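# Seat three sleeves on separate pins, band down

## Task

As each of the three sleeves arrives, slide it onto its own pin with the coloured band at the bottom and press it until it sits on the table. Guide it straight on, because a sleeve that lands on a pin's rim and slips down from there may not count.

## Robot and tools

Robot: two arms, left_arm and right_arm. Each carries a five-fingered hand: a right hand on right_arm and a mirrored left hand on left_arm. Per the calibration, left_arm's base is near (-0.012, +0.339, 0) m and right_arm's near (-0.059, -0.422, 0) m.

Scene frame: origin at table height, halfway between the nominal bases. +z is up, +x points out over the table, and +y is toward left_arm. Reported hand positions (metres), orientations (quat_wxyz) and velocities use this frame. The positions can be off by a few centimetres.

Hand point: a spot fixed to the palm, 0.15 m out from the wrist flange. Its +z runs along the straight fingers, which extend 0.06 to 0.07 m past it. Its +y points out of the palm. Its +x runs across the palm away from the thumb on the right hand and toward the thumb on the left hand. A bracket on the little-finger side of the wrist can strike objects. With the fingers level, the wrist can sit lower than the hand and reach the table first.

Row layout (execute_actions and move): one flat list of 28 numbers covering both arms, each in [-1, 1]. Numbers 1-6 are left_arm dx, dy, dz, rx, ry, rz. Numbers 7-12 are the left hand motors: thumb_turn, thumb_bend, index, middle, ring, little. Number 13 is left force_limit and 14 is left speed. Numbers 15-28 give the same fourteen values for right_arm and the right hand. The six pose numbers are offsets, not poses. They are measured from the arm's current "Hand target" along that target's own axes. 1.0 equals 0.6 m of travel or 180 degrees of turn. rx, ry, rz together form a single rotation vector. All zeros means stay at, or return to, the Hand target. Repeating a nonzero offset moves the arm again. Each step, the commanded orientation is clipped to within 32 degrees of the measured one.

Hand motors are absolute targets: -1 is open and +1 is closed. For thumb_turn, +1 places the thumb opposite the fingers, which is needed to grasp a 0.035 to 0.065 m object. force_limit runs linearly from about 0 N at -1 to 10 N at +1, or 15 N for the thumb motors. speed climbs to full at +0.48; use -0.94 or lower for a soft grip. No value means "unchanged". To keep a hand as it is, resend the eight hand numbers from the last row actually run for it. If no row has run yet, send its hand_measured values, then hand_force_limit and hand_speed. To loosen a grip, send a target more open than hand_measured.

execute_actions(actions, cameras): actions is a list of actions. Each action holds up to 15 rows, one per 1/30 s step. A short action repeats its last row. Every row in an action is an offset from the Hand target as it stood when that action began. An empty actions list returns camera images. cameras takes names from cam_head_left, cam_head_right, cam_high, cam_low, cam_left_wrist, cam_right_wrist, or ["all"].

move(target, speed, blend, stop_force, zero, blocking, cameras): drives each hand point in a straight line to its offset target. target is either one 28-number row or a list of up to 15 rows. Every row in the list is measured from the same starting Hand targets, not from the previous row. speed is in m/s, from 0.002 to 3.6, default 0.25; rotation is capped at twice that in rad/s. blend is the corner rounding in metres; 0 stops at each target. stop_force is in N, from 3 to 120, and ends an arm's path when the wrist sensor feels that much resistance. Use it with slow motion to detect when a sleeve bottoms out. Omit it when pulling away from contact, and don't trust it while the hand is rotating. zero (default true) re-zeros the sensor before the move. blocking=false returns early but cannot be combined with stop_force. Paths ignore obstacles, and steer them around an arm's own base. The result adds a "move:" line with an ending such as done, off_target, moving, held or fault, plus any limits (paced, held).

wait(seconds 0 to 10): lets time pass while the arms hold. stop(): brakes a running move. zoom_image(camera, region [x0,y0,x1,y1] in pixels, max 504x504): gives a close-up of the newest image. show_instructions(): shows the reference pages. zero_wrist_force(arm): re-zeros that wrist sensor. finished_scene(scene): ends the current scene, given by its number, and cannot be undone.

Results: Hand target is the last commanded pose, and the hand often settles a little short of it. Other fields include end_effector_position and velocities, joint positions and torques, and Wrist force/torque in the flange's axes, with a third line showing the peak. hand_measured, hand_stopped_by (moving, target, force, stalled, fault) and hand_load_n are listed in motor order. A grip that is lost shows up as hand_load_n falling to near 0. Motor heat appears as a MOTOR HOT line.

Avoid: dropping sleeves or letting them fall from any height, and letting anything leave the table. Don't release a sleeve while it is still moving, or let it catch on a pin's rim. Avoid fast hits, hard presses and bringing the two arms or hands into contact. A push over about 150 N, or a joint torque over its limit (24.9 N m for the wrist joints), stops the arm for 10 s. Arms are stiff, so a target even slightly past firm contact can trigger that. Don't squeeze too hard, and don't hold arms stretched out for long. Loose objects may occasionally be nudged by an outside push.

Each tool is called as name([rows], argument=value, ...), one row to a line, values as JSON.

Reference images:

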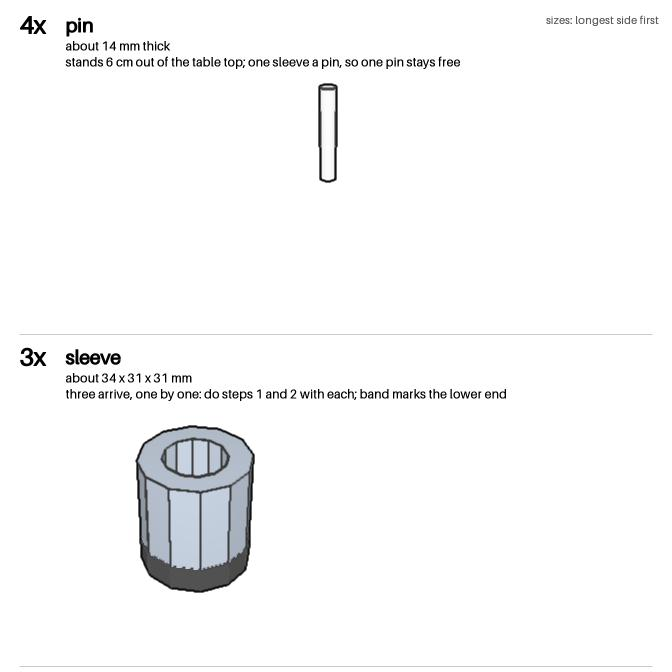

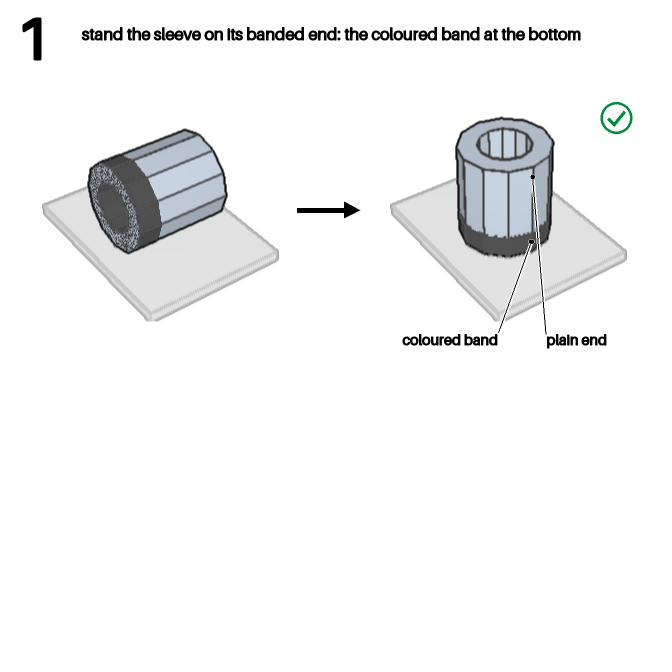

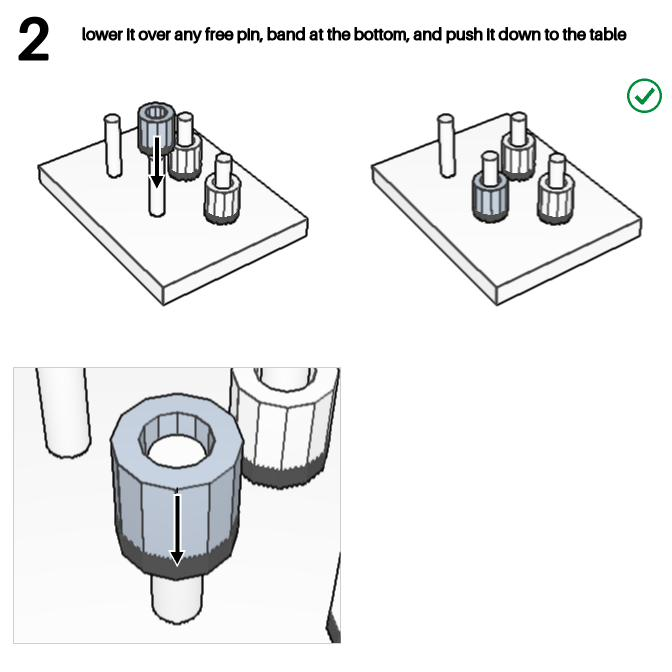

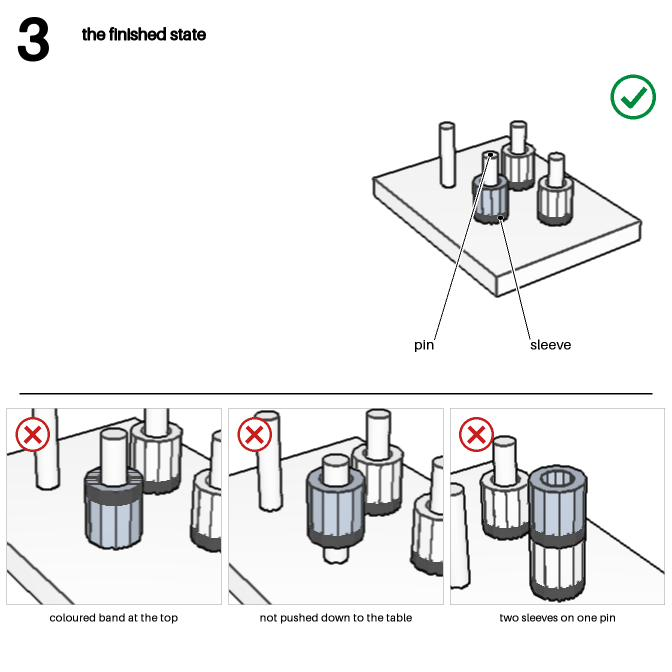

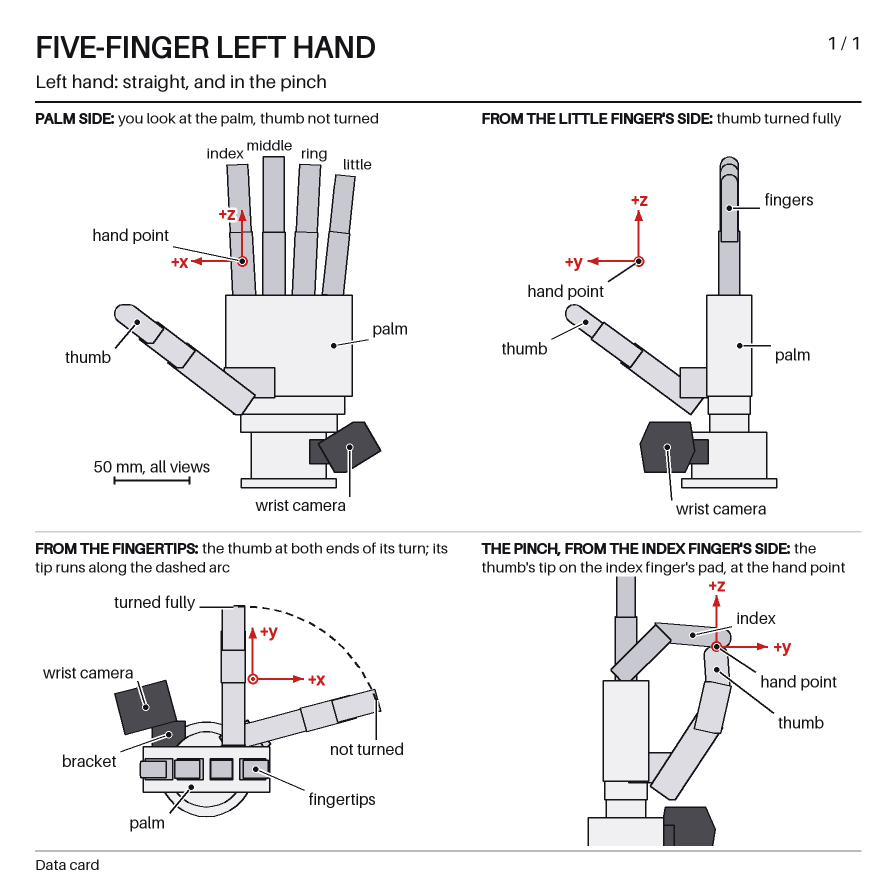

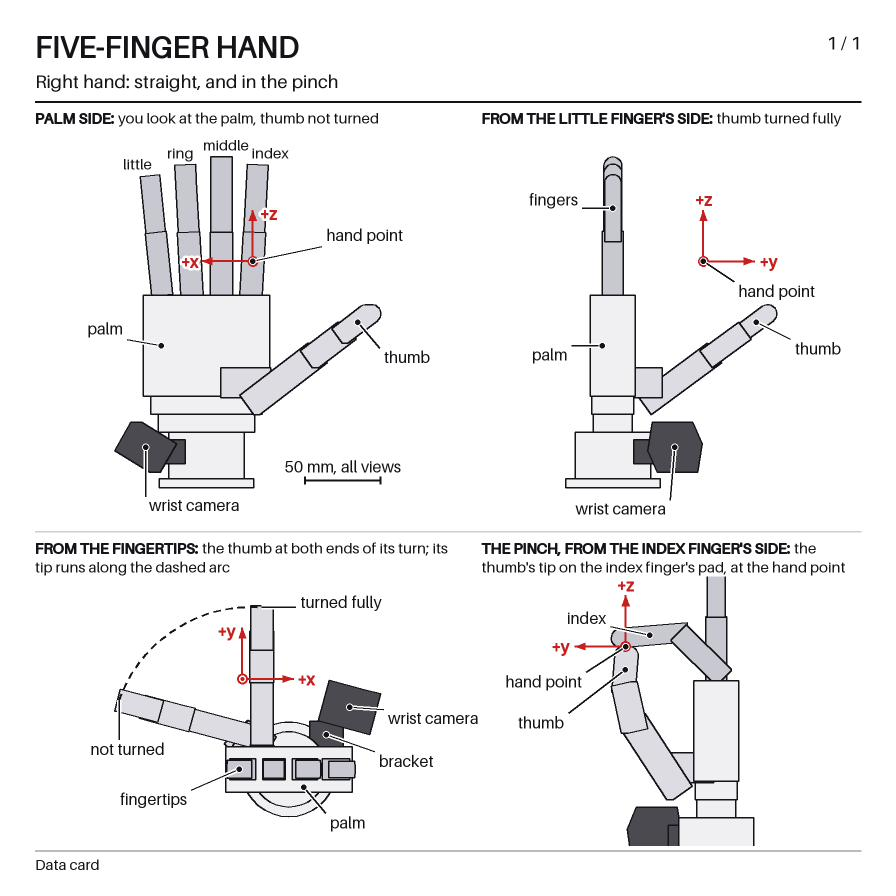

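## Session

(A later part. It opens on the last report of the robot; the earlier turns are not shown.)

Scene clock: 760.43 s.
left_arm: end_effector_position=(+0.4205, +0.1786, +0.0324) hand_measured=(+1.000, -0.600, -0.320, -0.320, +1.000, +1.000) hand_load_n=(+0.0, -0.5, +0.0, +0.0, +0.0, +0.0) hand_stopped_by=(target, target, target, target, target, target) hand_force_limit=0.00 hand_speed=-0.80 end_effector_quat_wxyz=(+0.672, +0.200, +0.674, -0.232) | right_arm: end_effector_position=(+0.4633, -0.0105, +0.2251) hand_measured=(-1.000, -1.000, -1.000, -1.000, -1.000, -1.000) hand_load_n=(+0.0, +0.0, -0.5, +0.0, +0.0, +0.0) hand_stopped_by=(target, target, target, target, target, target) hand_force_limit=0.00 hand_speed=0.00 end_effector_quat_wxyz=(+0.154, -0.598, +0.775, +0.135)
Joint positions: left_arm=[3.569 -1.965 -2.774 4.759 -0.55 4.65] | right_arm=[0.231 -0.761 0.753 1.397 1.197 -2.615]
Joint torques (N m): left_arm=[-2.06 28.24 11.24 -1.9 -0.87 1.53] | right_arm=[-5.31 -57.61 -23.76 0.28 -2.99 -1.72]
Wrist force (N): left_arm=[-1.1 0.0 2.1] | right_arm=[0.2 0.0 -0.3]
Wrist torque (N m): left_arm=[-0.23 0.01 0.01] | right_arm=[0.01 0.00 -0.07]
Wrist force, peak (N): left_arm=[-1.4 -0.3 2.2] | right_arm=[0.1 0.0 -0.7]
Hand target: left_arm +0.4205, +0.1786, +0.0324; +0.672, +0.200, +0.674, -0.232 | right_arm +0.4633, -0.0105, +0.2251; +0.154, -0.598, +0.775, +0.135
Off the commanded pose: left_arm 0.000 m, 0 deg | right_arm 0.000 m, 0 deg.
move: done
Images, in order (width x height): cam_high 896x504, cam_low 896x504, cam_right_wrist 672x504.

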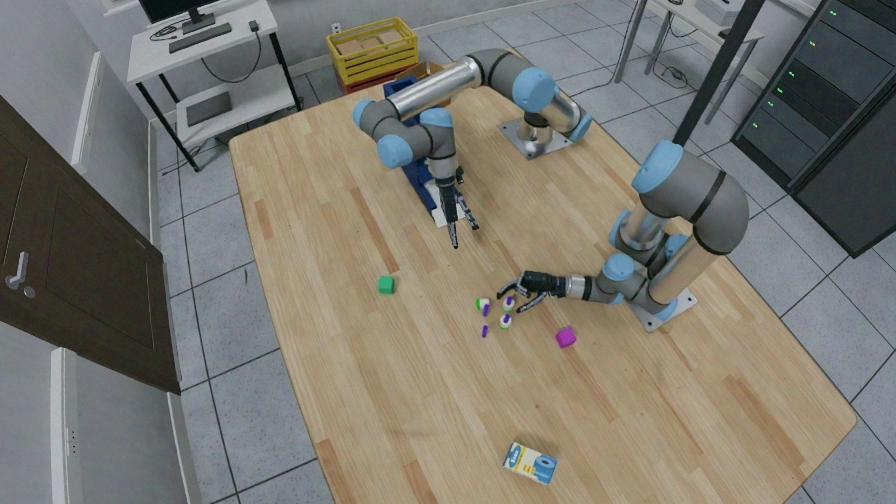

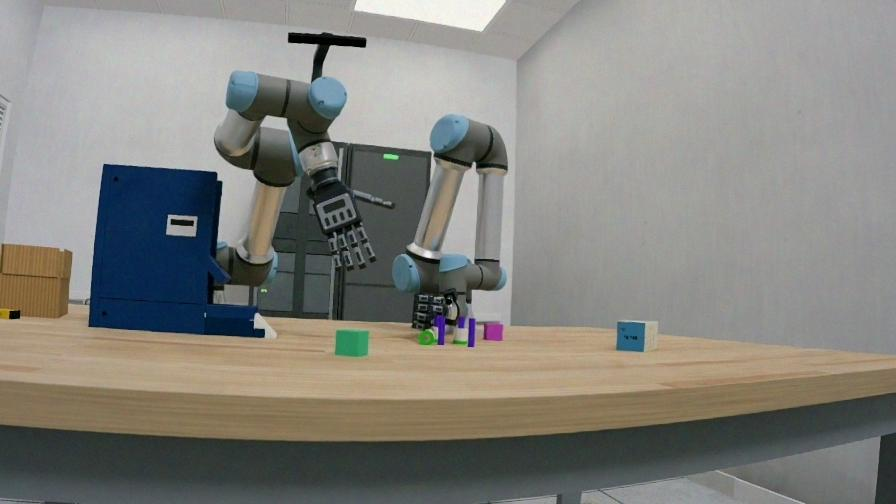

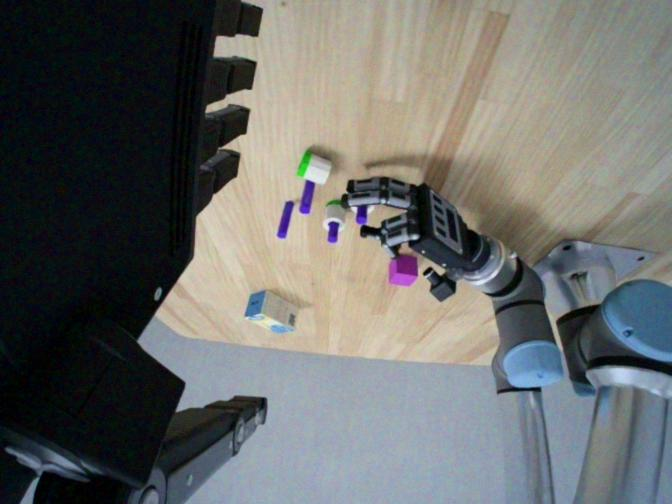

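move(target=[-0.2,0,0,0,0,0,1,-0.6,-0.32,-0.32,1,1,0,-0.8,0,0,0,0,0,0,-1,-1,-1,-1,-1,-1,0,0], speed=0.15, cameras=["cam_low","cam_high","cam_right_wrist","cam_head_left","cam_head_right"])

zoom_image(camera="cam_low", region=[400, 290, 500, 360])

zoom_image(camera="cam_right_wrist", region=[260, 130, 390, 250])

Scene clock: 785.10 s.
left_arm: end_effector_position=(+0.4226, +0.1838, +0.1523) hand_measured=(+1.000, -0.600, -0.320, -0.320, +1.000, +1.000) hand_load_n=(+0.0, +0.0, +0.0, +0.0, +0.0, +0.0) hand_stopped_by=(target, target, target, target, target, target) hand_force_limit=0.00 hand_speed=-0.80 end_effector_quat_wxyz=(+0.672, +0.200, +0.674, -0.232) | right_arm: end_effector_position=(+0.4633, -0.0105, +0.2251) hand_measured=(-1.000, -1.000, -1.000, -1.000, -1.000, -1.000) hand_load_n=(+0.0, +0.0, +0.0, +0.0, +0.0, +0.0) hand_stopped_by=(target, target, target, target, target, target) hand_force_limit=0.00 hand_speed=0.00 end_effector_quat_wxyz=(+0.154, -0.598, +0.775, +0.135)
Joint positions: left_arm=[3.594 -1.308 -2.667 3.996 -0.525 4.649] | right_arm=[0.231 -0.761 0.753 1.397 1.197 -2.615]
Joint torques (N m): left_arm=[-9.66 17.33 3.13 -1.28 -1.75 -2.05] | right_arm=[-5.04 -57.04 -24.66 0.14 -3.09 -1.73]
Wrist force (N): left_arm=[-1.3 -0.1 2.2] | right_arm=[0.2 0.1 -0.3]
Wrist torque (N m): left_arm=[-0.26 0.04 -0.01] | right_arm=[0.02 -0.01 -0.07]
Wrist force, peak (N): left_arm=[-2.6 -0.1 2.1] | right_arm=[-0.2 -0.1 -0.8]
Hand target: left_arm +0.4226, +0.1838, +0.1523; +0.672, +0.200, +0.674, -0.232 | right_arm +0.4633, -0.0105, +0.2251; +0.154, -0.598, +0.775, +0.135
Off the commanded pose: left_arm 0.000 m, 0 deg | right_arm 0.000 m, 0 deg.
move: done
Images, in order (width x height): cam_head_left 896x504, cam_head_right 896x504, cam_high 896x504, cam_low 896x504, cam_right_wrist 672x504.

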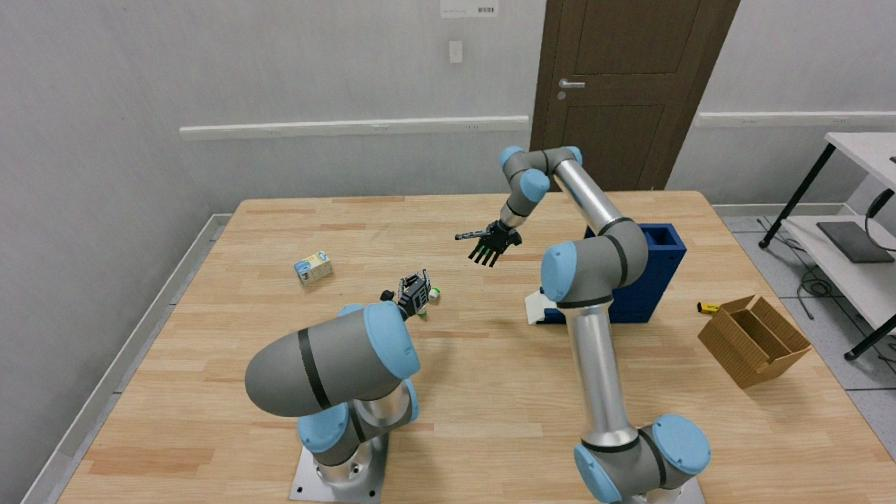

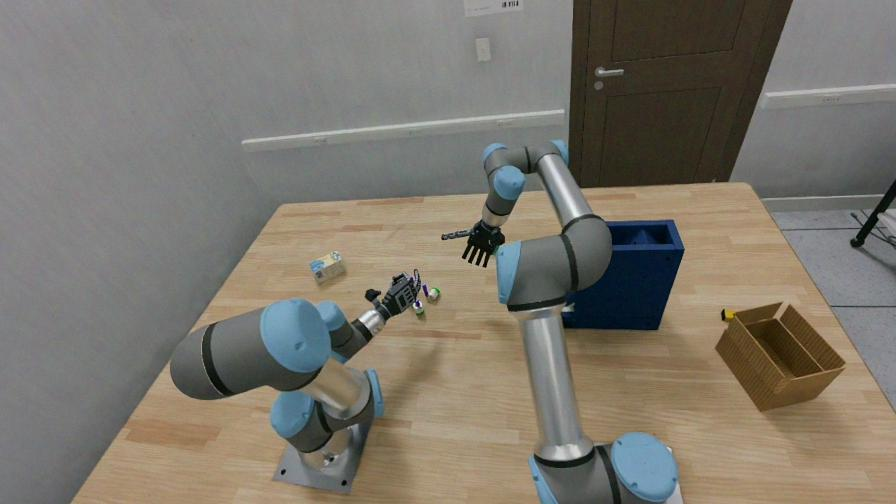

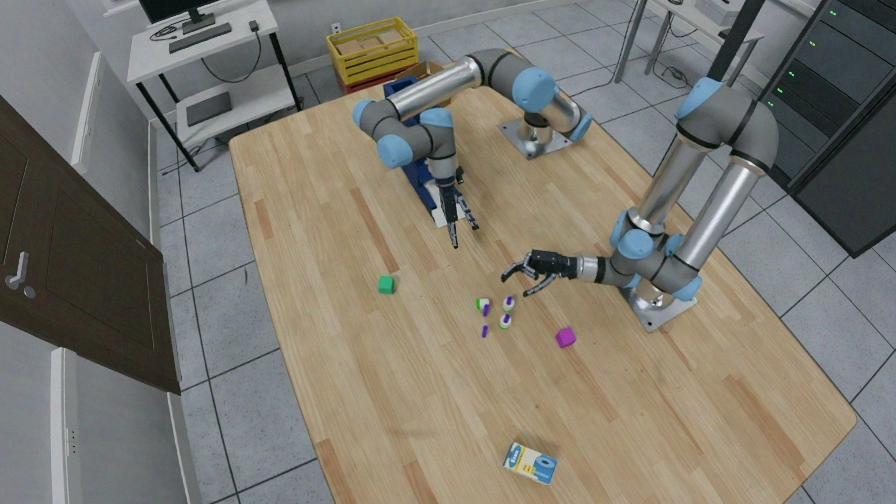

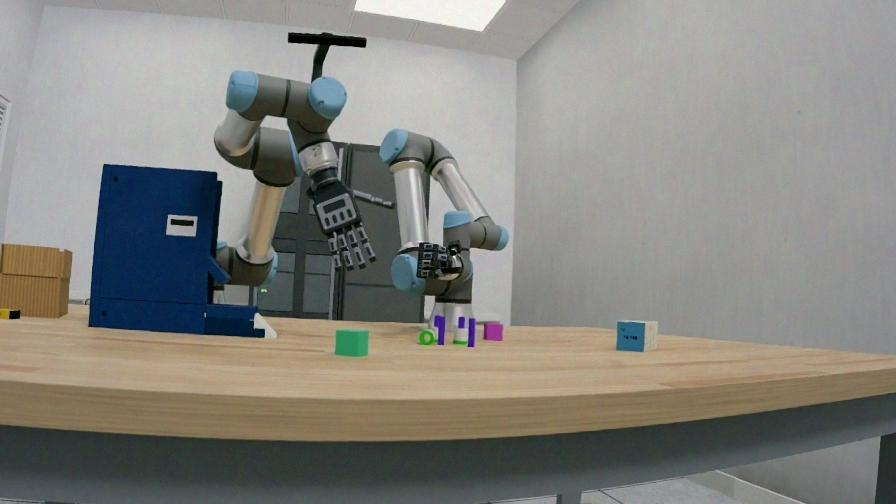

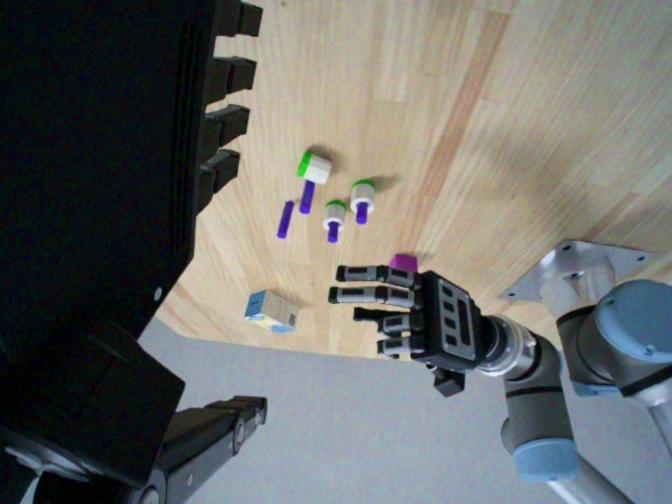

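Scaled by 5.040 from the camera's 896x504 image, which has a finer 1280x720 frame.

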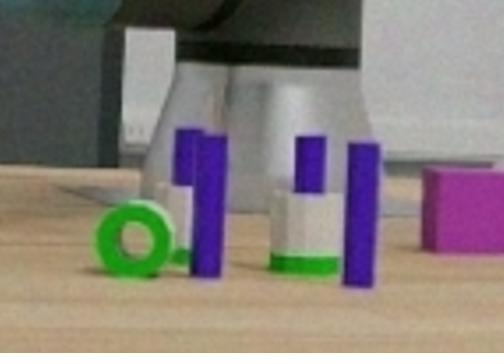

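Scaled by 3.877 from the camera's 672x504 image, which has a finer 960x720 frame.

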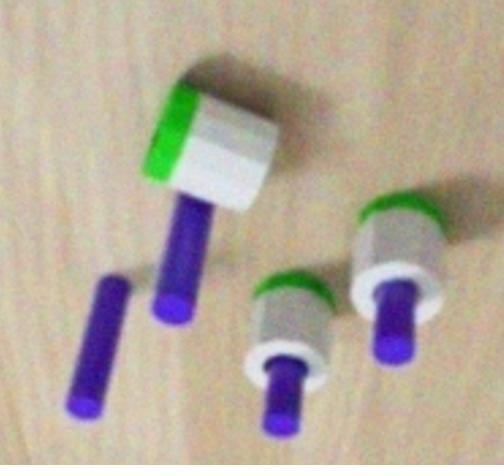

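move(target=[0.0043,0.013,0.092,-0.5302,0.2581,-0.5126,-1,-1,-1,1,1,1,-0.2,0.2,0,0,0,0,0,0,-1,-1,-1,-1,-1,-1,0,0], speed=0.35, cameras=["cam_low","cam_high","cam_right_wrist","cam_head_left","cam_head_right"])

zoom_image(camera="cam_low", region=[400, 270, 500, 350])

zoom_image(camera="cam_right_wrist", region=[260, 130, 390, 290])

Scene clock: 796.90 s.
left_arm: end_effector_position=(+0.4720, +0.1579, +0.1499) hand_measured=(-1.000, -1.000, -1.000, +1.000, +1.000, +1.000) hand_load_n=(+0.0, +0.0, +0.0, +0.0, +0.0, +0.0) hand_stopped_by=(target, target, target, target, target, target) hand_force_limit=-0.20 hand_speed=0.20 end_effector_quat_wxyz=(-0.001, +0.706, -0.708, +0.000) | right_arm: end_effector_position=(+0.4633, -0.0105, +0.2251) hand_measured=(-1.000, -1.000, -1.000, -1.000, -1.000, -1.000) hand_load_n=(+0.0, +0.0, +0.0, +0.0, +0.0, +0.0) hand_stopped_by=(target, target, target, target, target, target) hand_force_limit=0.00 hand_speed=0.00 end_effector_quat_wxyz=(+0.154, -0.598, +0.775, +0.135)
Joint positions: left_arm=[3.138 -2.25 -1.13 1.811 -1.572 3.112] | right_arm=[0.231 -0.761 0.753 1.397 1.197 -2.615]
Joint torques (N m): left_arm=[-7.13 51.99 7.13 -2.24 -0.34 -0.28] | right_arm=[-5.47 -56.58 -24.89 0.17 -3 -1.75]
Wrist force (N): left_arm=[0.4 0.1 1.1] | right_arm=[0.1 0.0 -0.3]
Wrist torque (N m): left_arm=[-0.02 0.04 -0.04] | right_arm=[0.02 0.01 -0.07]
Wrist force, peak (N): left_arm=[-1.6 -0.1 2.3] | right_arm=[0.0 -0.1 -0.7]
Hand target: left_arm +0.4719, +0.1579, +0.1499; -0.001, +0.706, -0.708, +0.000 | right_arm +0.4633, -0.0105, +0.2251; +0.154, -0.598, +0.775, +0.135
Off the commanded pose: left_arm 0.000 m, 0 deg | right_arm 0.000 m, 0 deg.
move: done
Images, in order (width x height): cam_head_left 896x504, cam_head_right 896x504, cam_high 896x504, cam_low 896x504, cam_right_wrist 672x504.

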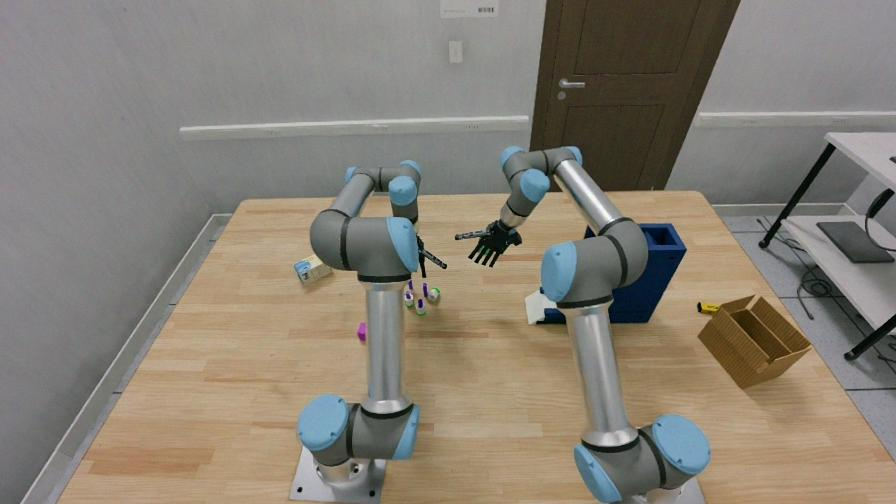

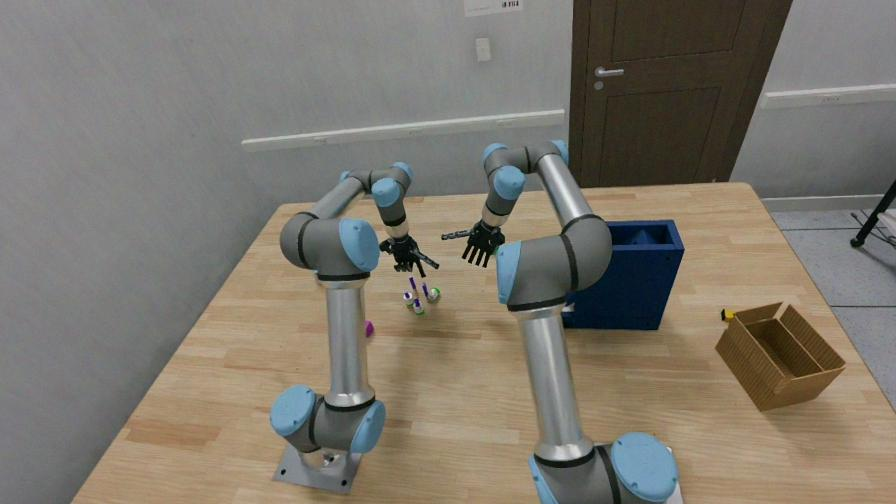

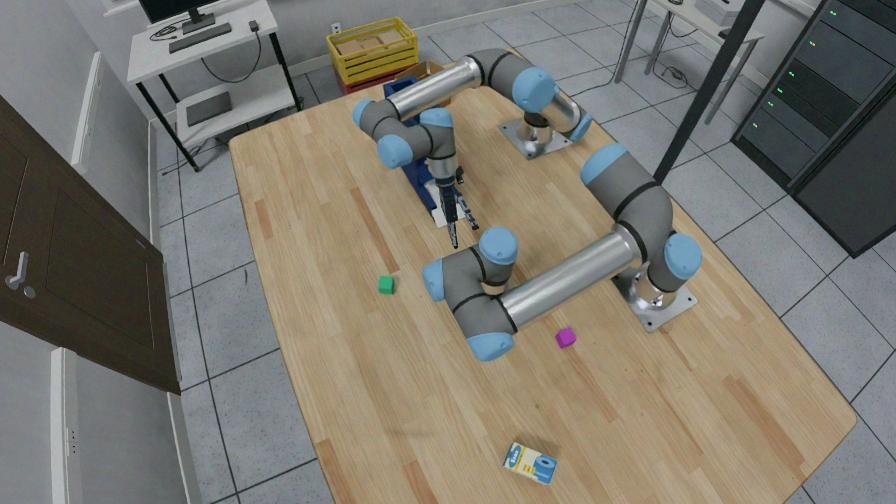

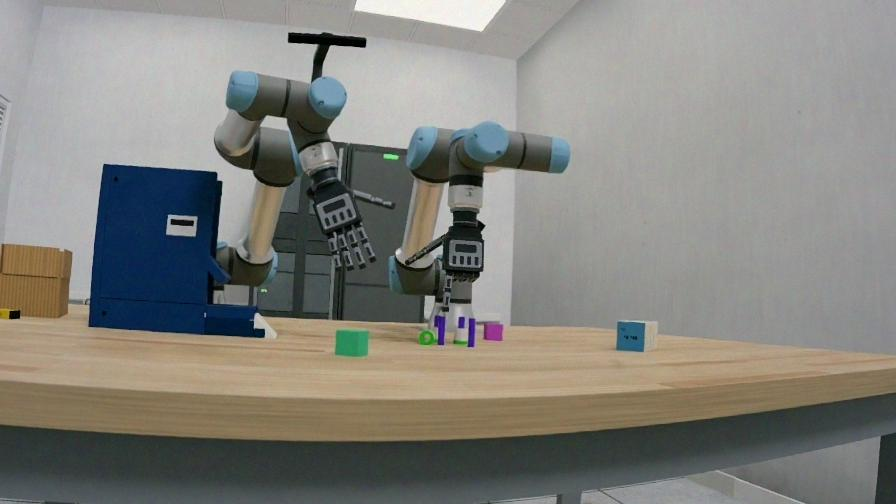

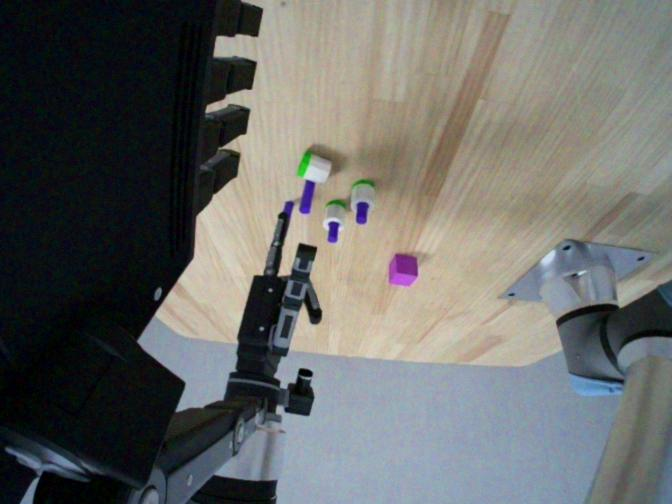

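Scaled by 5.040 from the camera's 896x504 image, which has a finer 1280x720 frame.

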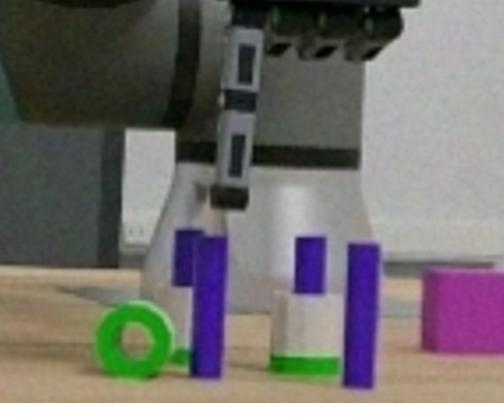

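Scaled by 3.150 from the camera's 672x504 image, which has a finer 960x720 frame.

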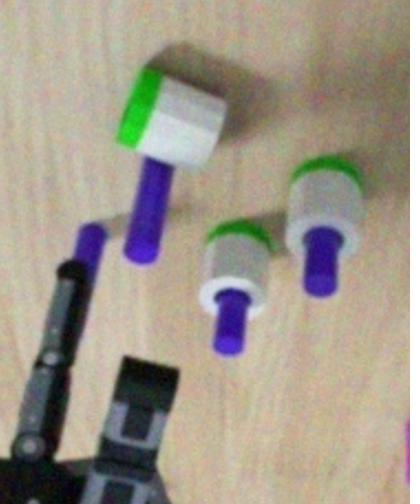

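move([
  [0,0.021,0,0,0,0,-1,-1,-1,1,1,1,-0.2,0.2,0,0,0,0,0,0,-1,-1,-1,-1,-1,-1,0,0],
  [0,0.021,0.105,0,0,0,-1,-1,-1,1,1,1,-0.2,0.2,0,0,0,0,0,0,-1,-1,-1,-1,-1,-1,0,0],
  [0.035,0.021,0.105,0,0,0,-1,-1,-1,1,1,1,-0.2,0.2,0,0,0,0,0,0,-1,-1,-1,-1,-1,-1,0,0],
], speed=[0.06,0.06,0.025], stop_force=5, cameras=["cam_low","cam_right_wrist"])

zoom_image(camera="cam_low", region=[400, 270, 500, 350])

zoom_image(camera="cam_right_wrist", region=[260, 100, 390, 260])

Scene clock: 810.00 s.
left_arm: end_effector_position=(+0.4594, +0.1578, +0.1375) hand_measured=(-1.000, -1.000, -1.000, +1.000, +1.000, +1.000) hand_load_n=(+0.0, +0.0, +0.5, +0.0, +0.0, +0.0) hand_stopped_by=(target, target, target, target, target, target) hand_force_limit=-0.20 hand_speed=0.20 end_effector_quat_wxyz=(-0.001, +0.706, -0.708, +0.000) | right_arm: end_effector_position=(+0.4633, -0.0105, +0.2251) hand_measured=(-1.000, -1.000, -1.000, -1.000, -1.000, -1.000) hand_load_n=(+0.0, -0.5, +0.5, +0.0, +0.0, +0.0) hand_stopped_by=(target, target, target, target, target, target) hand_force_limit=0.00 hand_speed=0.00 end_effector_quat_wxyz=(+0.154, -0.598, +0.775, +0.135)
Joint positions: left_arm=[3.137 -2.227 -1.202 1.86 -1.571 3.111] | right_arm=[0.231 -0.761 0.753 1.397 1.197 -2.615]
Joint torques (N m): left_arm=[-1.5 50.91 2.72 -0.5 -0.47 -0.97] | right_arm=[-5.24 -56.45 -24.67 0.17 -2.99 -1.76]
Wrist force (N): left_arm=[0.3 -3.3 -0.6] | right_arm=[0.0 0.0 -0.4]
Wrist torque (N m): left_arm=[0.27 0.03 0.06] | right_arm=[0.02 0.03 -0.09]
Wrist force, peak (N): left_arm=[-0.8 -15.4 -27.0] | right_arm=[0.1 0.1 -0.7]
Hand target: left_arm +0.4594, +0.1578, +0.1375; -0.001, +0.706, -0.708, +0.000 (not the last commanded pose) | right_arm +0.4633, -0.0105, +0.2251; +0.154, -0.598, +0.775, +0.135
Off the commanded pose: left_arm 0.055 m, 0 deg | right_arm 0.000 m, 0 deg.
move: contact (left_arm); path passed 1 of 3 targets
Images, in order (width x height): cam_low 896x504, cam_right_wrist 672x504.

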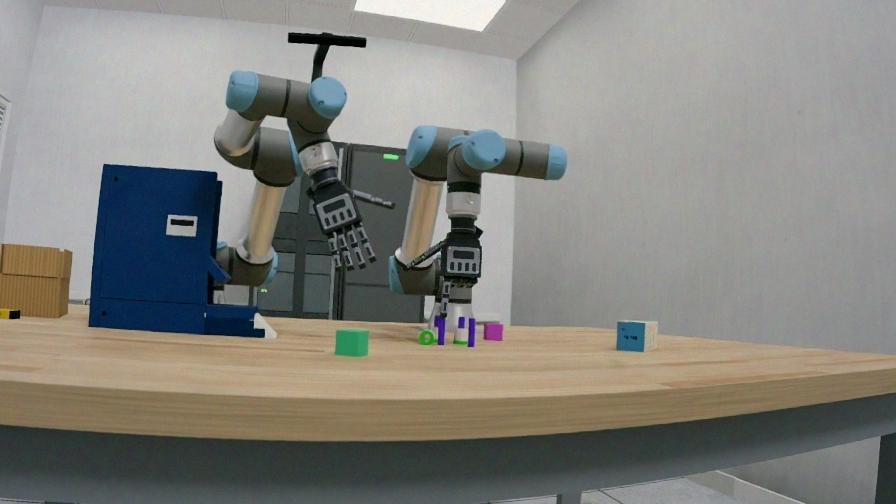

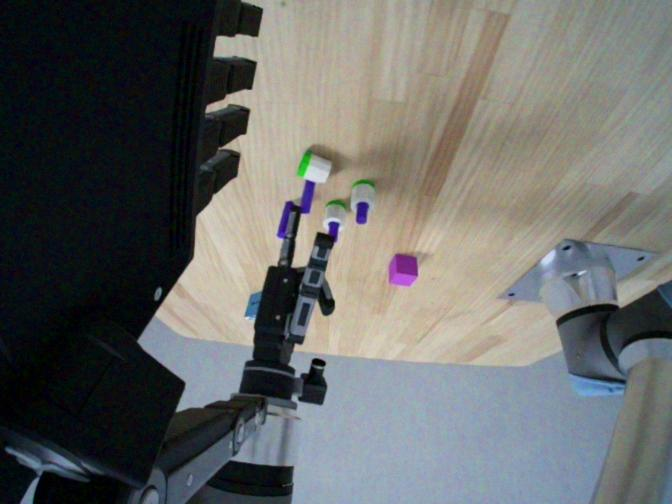

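Scaled by 5.040 from the camera's 896x504 image, which has a finer 1280x720 frame.

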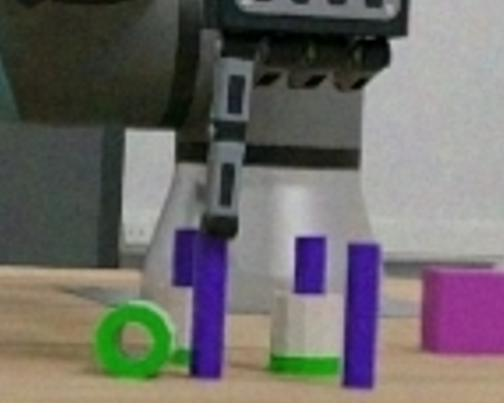

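Scaled by 3.150 from the camera's 672x504 image, which has a finer 960x720 frame.

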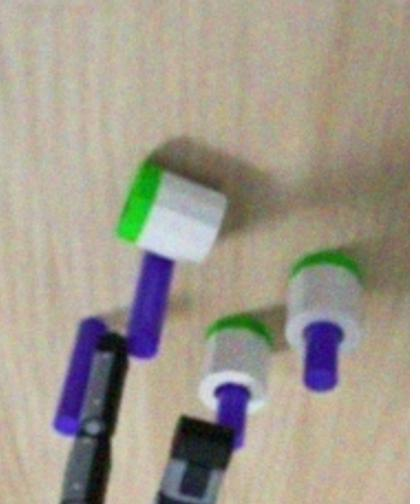

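move([
  [0,0,-0.01,0,0,0,-1,-1,-1,1,1,1,-0.2,0.2,0,0,0,0,0,0,-1,-1,-1,-1,-1,-1,0,0],
  [0,-0.0083,-0.01,0,0,0,-1,-1,-1,1,1,1,-0.2,0.2,0,0,0,0,0,0,-1,-1,-1,-1,-1,-1,0,0],
  [0,-0.0083,0.02,0,0,0,-1,-1,-1,1,1,1,-0.2,0.2,0,0,0,0,0,0,-1,-1,-1,-1,-1,-1,0,0],
], speed=[0.06,0.06,0.03], cameras=["cam_low","cam_right_wrist"])

zoom_image(camera="cam_low", region=[400, 270, 500, 350])

zoom_image(camera="cam_right_wrist", region=[260, 120, 360, 240])

Scene clock: 815.33 s.
left_arm: end_effector_position=(+0.4643, +0.1578, +0.1252) hand_measured=(-1.000, -1.000, -1.000, +1.000, +1.000, +1.000) hand_load_n=(+0.0, +0.0, +0.0, +0.0, +0.0, +0.0) hand_stopped_by=(target, target, target, target, target, target) hand_force_limit=-0.20 hand_speed=0.20 end_effector_quat_wxyz=(-0.001, +0.706, -0.708, +0.000) | right_arm: end_effector_position=(+0.4633, -0.0105, +0.2251) hand_measured=(-1.000, -1.000, -1.000, -1.000, -1.000, -1.000) hand_load_n=(+0.0, +0.0, +0.0, +0.0, +0.0, +0.0) hand_stopped_by=(target, target, target, target, target, target) hand_force_limit=0.00 hand_speed=0.00 end_effector_quat_wxyz=(+0.154, -0.598, +0.775, +0.135)
Joint positions: left_arm=[3.137 -2.248 -1.199 1.877 -1.571 3.111] | right_arm=[0.231 -0.761 0.753 1.397 1.197 -2.615]
Joint torques (N m): left_arm=[9.12 51.9 27.51 -5.32 -0.54 1.69] | right_arm=[-4.84 -56.15 -25.2 0.11 -3.05 -1.69]
Wrist force (N): left_arm=[0.4 -0.2 1.0] | right_arm=[0.1 0.1 -0.4]
Wrist torque (N m): left_arm=[-0.07 0.04 0.04] | right_arm=[0.03 0.00 -0.06]
Wrist force, peak (N): left_arm=[0.1 -3.7 -2.1] | right_arm=[0.1 -0.1 -0.7]
Hand target: left_arm +0.4644, +0.1578, +0.1255; -0.001, +0.706, -0.708, +0.000 | right_arm +0.4633, -0.0105, +0.2251; +0.154, -0.598, +0.775, +0.135
Off the commanded pose: left_arm 0.000 m, 0 deg | right_arm 0.000 m, 0 deg.
move: done
Images, in order (width x height): cam_low 896x504, cam_right_wrist 672x504.

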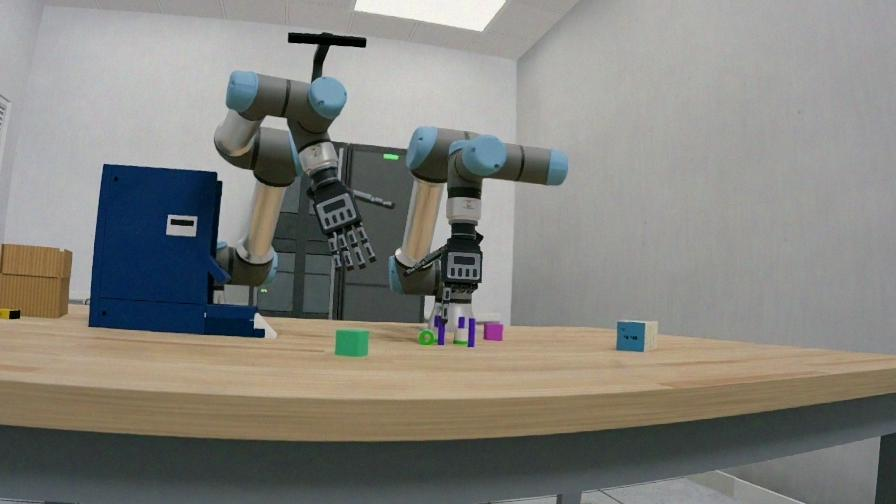

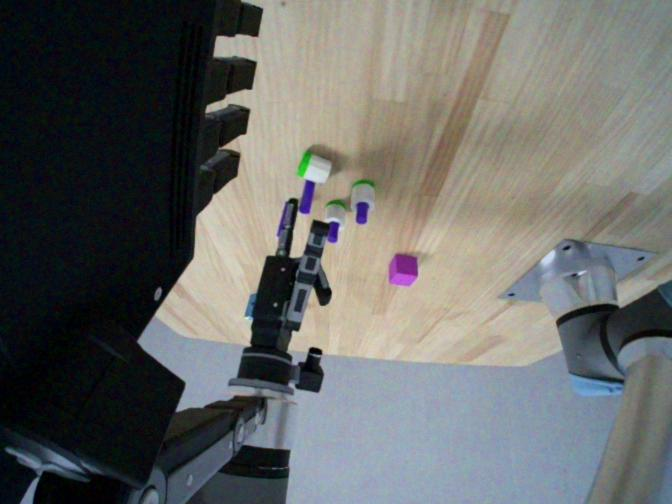

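Scaled by 5.040 from the camera's 896x504 image, which has a finer 1280x720 frame.

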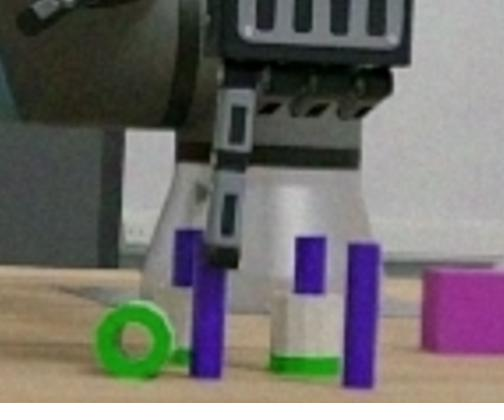

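Scaled by 4.200 from the camera's 672x504 image, which has a finer 960x720 frame.

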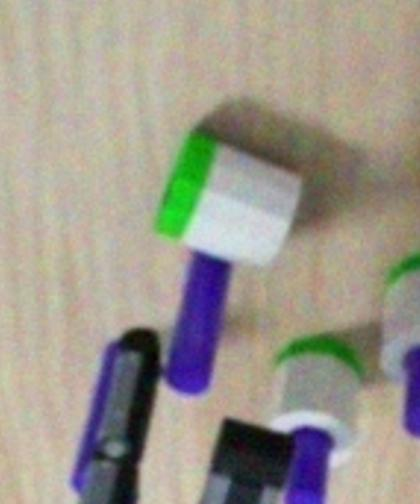

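move([
  [0,-0.001,0.06,0,0,0,-1,-1,-1,1,1,1,-0.2,0.2,0,0,0,0,0,0,-1,-1,-1,-1,-1,-1,0,0],
  [0.04,-0.001,0.06,0,0,0,-1,-1,-1,1,1,1,-0.2,0.2,0,0,0,0,0,0,-1,-1,-1,-1,-1,-1,0,0],
], speed=[0.06,0.025], stop_force=5, cameras=["cam_low","cam_right_wrist"])

zoom_image(camera="cam_low", region=[400, 270, 500, 350])

zoom_image(camera="cam_right_wrist", region=[260, 100, 360, 220])

Scene clock: 821.53 s.
left_arm: end_effector_position=(+0.4650, +0.1339, +0.0895) hand_measured=(-1.000, -1.000, -1.000, +1.000, +1.000, +1.000) hand_load_n=(+0.0, +0.0, +0.5, +0.0, +0.0, +0.0) hand_stopped_by=(target, target, target, target, target, target) hand_force_limit=-0.20 hand_speed=0.20 end_effector_quat_wxyz=(-0.001, +0.706, -0.708, +0.000) | right_arm: end_effector_position=(+0.4633, -0.0105, +0.2251) hand_measured=(-1.000, -1.000, -1.000, -1.000, -1.000, -1.000) hand_load_n=(+0.0, +0.0, +0.0, +0.0, +0.0, +0.0) hand_stopped_by=(target, target, target, target, target, target) hand_force_limit=0.00 hand_speed=0.00 end_effector_quat_wxyz=(+0.154, -0.598, +0.775, +0.135)
Joint positions: left_arm=[3.093 -2.297 -1.211 1.938 -1.572 3.067] | right_arm=[0.231 -0.761 0.753 1.397 1.197 -2.615]
Joint torques (N m): left_arm=[8.91 59.5 2.63 -0.07 -1.6 1.95] | right_arm=[-5.1 -55.36 -24.88 0.22 -3.06 -1.7]
Wrist force (N): left_arm=[0.2 0.1 1.1] | right_arm=[0.2 0.1 -0.3]
Wrist torque (N m): left_arm=[-0.01 0.05 0.02] | right_arm=[0.02 -0.01 -0.07]
Wrist force, peak (N): left_arm=[0.2 0.0 1.6] | right_arm=[0.4 -0.3 -0.5]
Hand target: left_arm +0.4650, +0.1339, +0.0895; -0.001, +0.706, -0.708, +0.000 | right_arm +0.4633, -0.0105, +0.2251; +0.154, -0.598, +0.775, +0.135
Off the commanded pose: left_arm 0.000 m, 0 deg | right_arm 0.000 m, 0 deg.
move: done
Images, in order (width x height): cam_low 896x504, cam_right_wrist 672x504.

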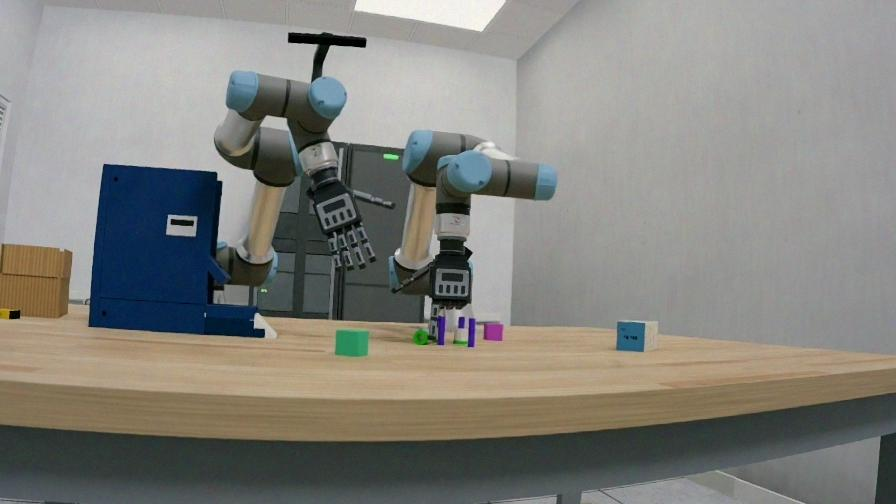

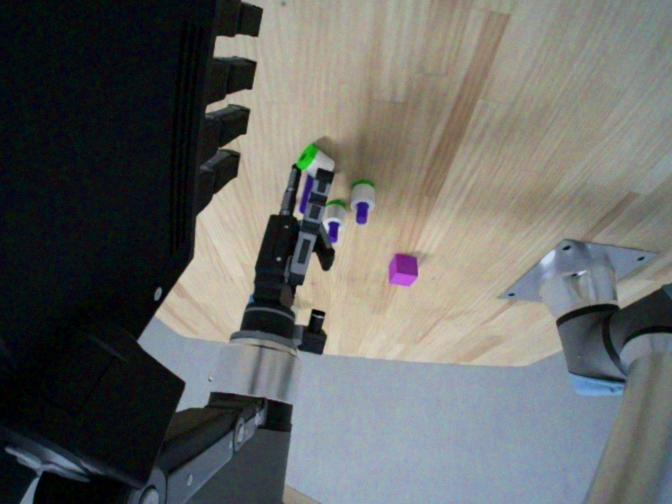

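Scaled by 5.040 from the camera's 896x504 image, which has a finer 1280x720 frame.

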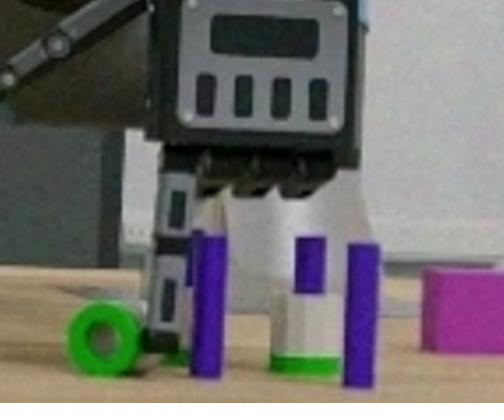

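Scaled by 4.200 from the camera's 672x504 image, which has a finer 960x720 frame.

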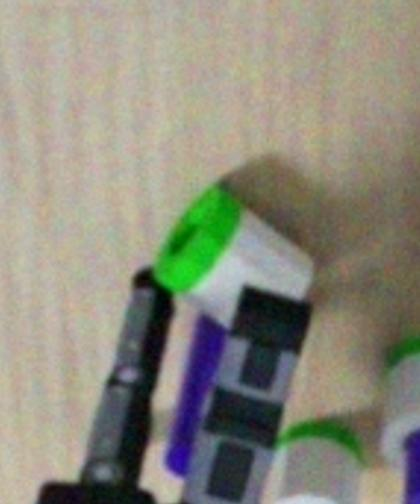

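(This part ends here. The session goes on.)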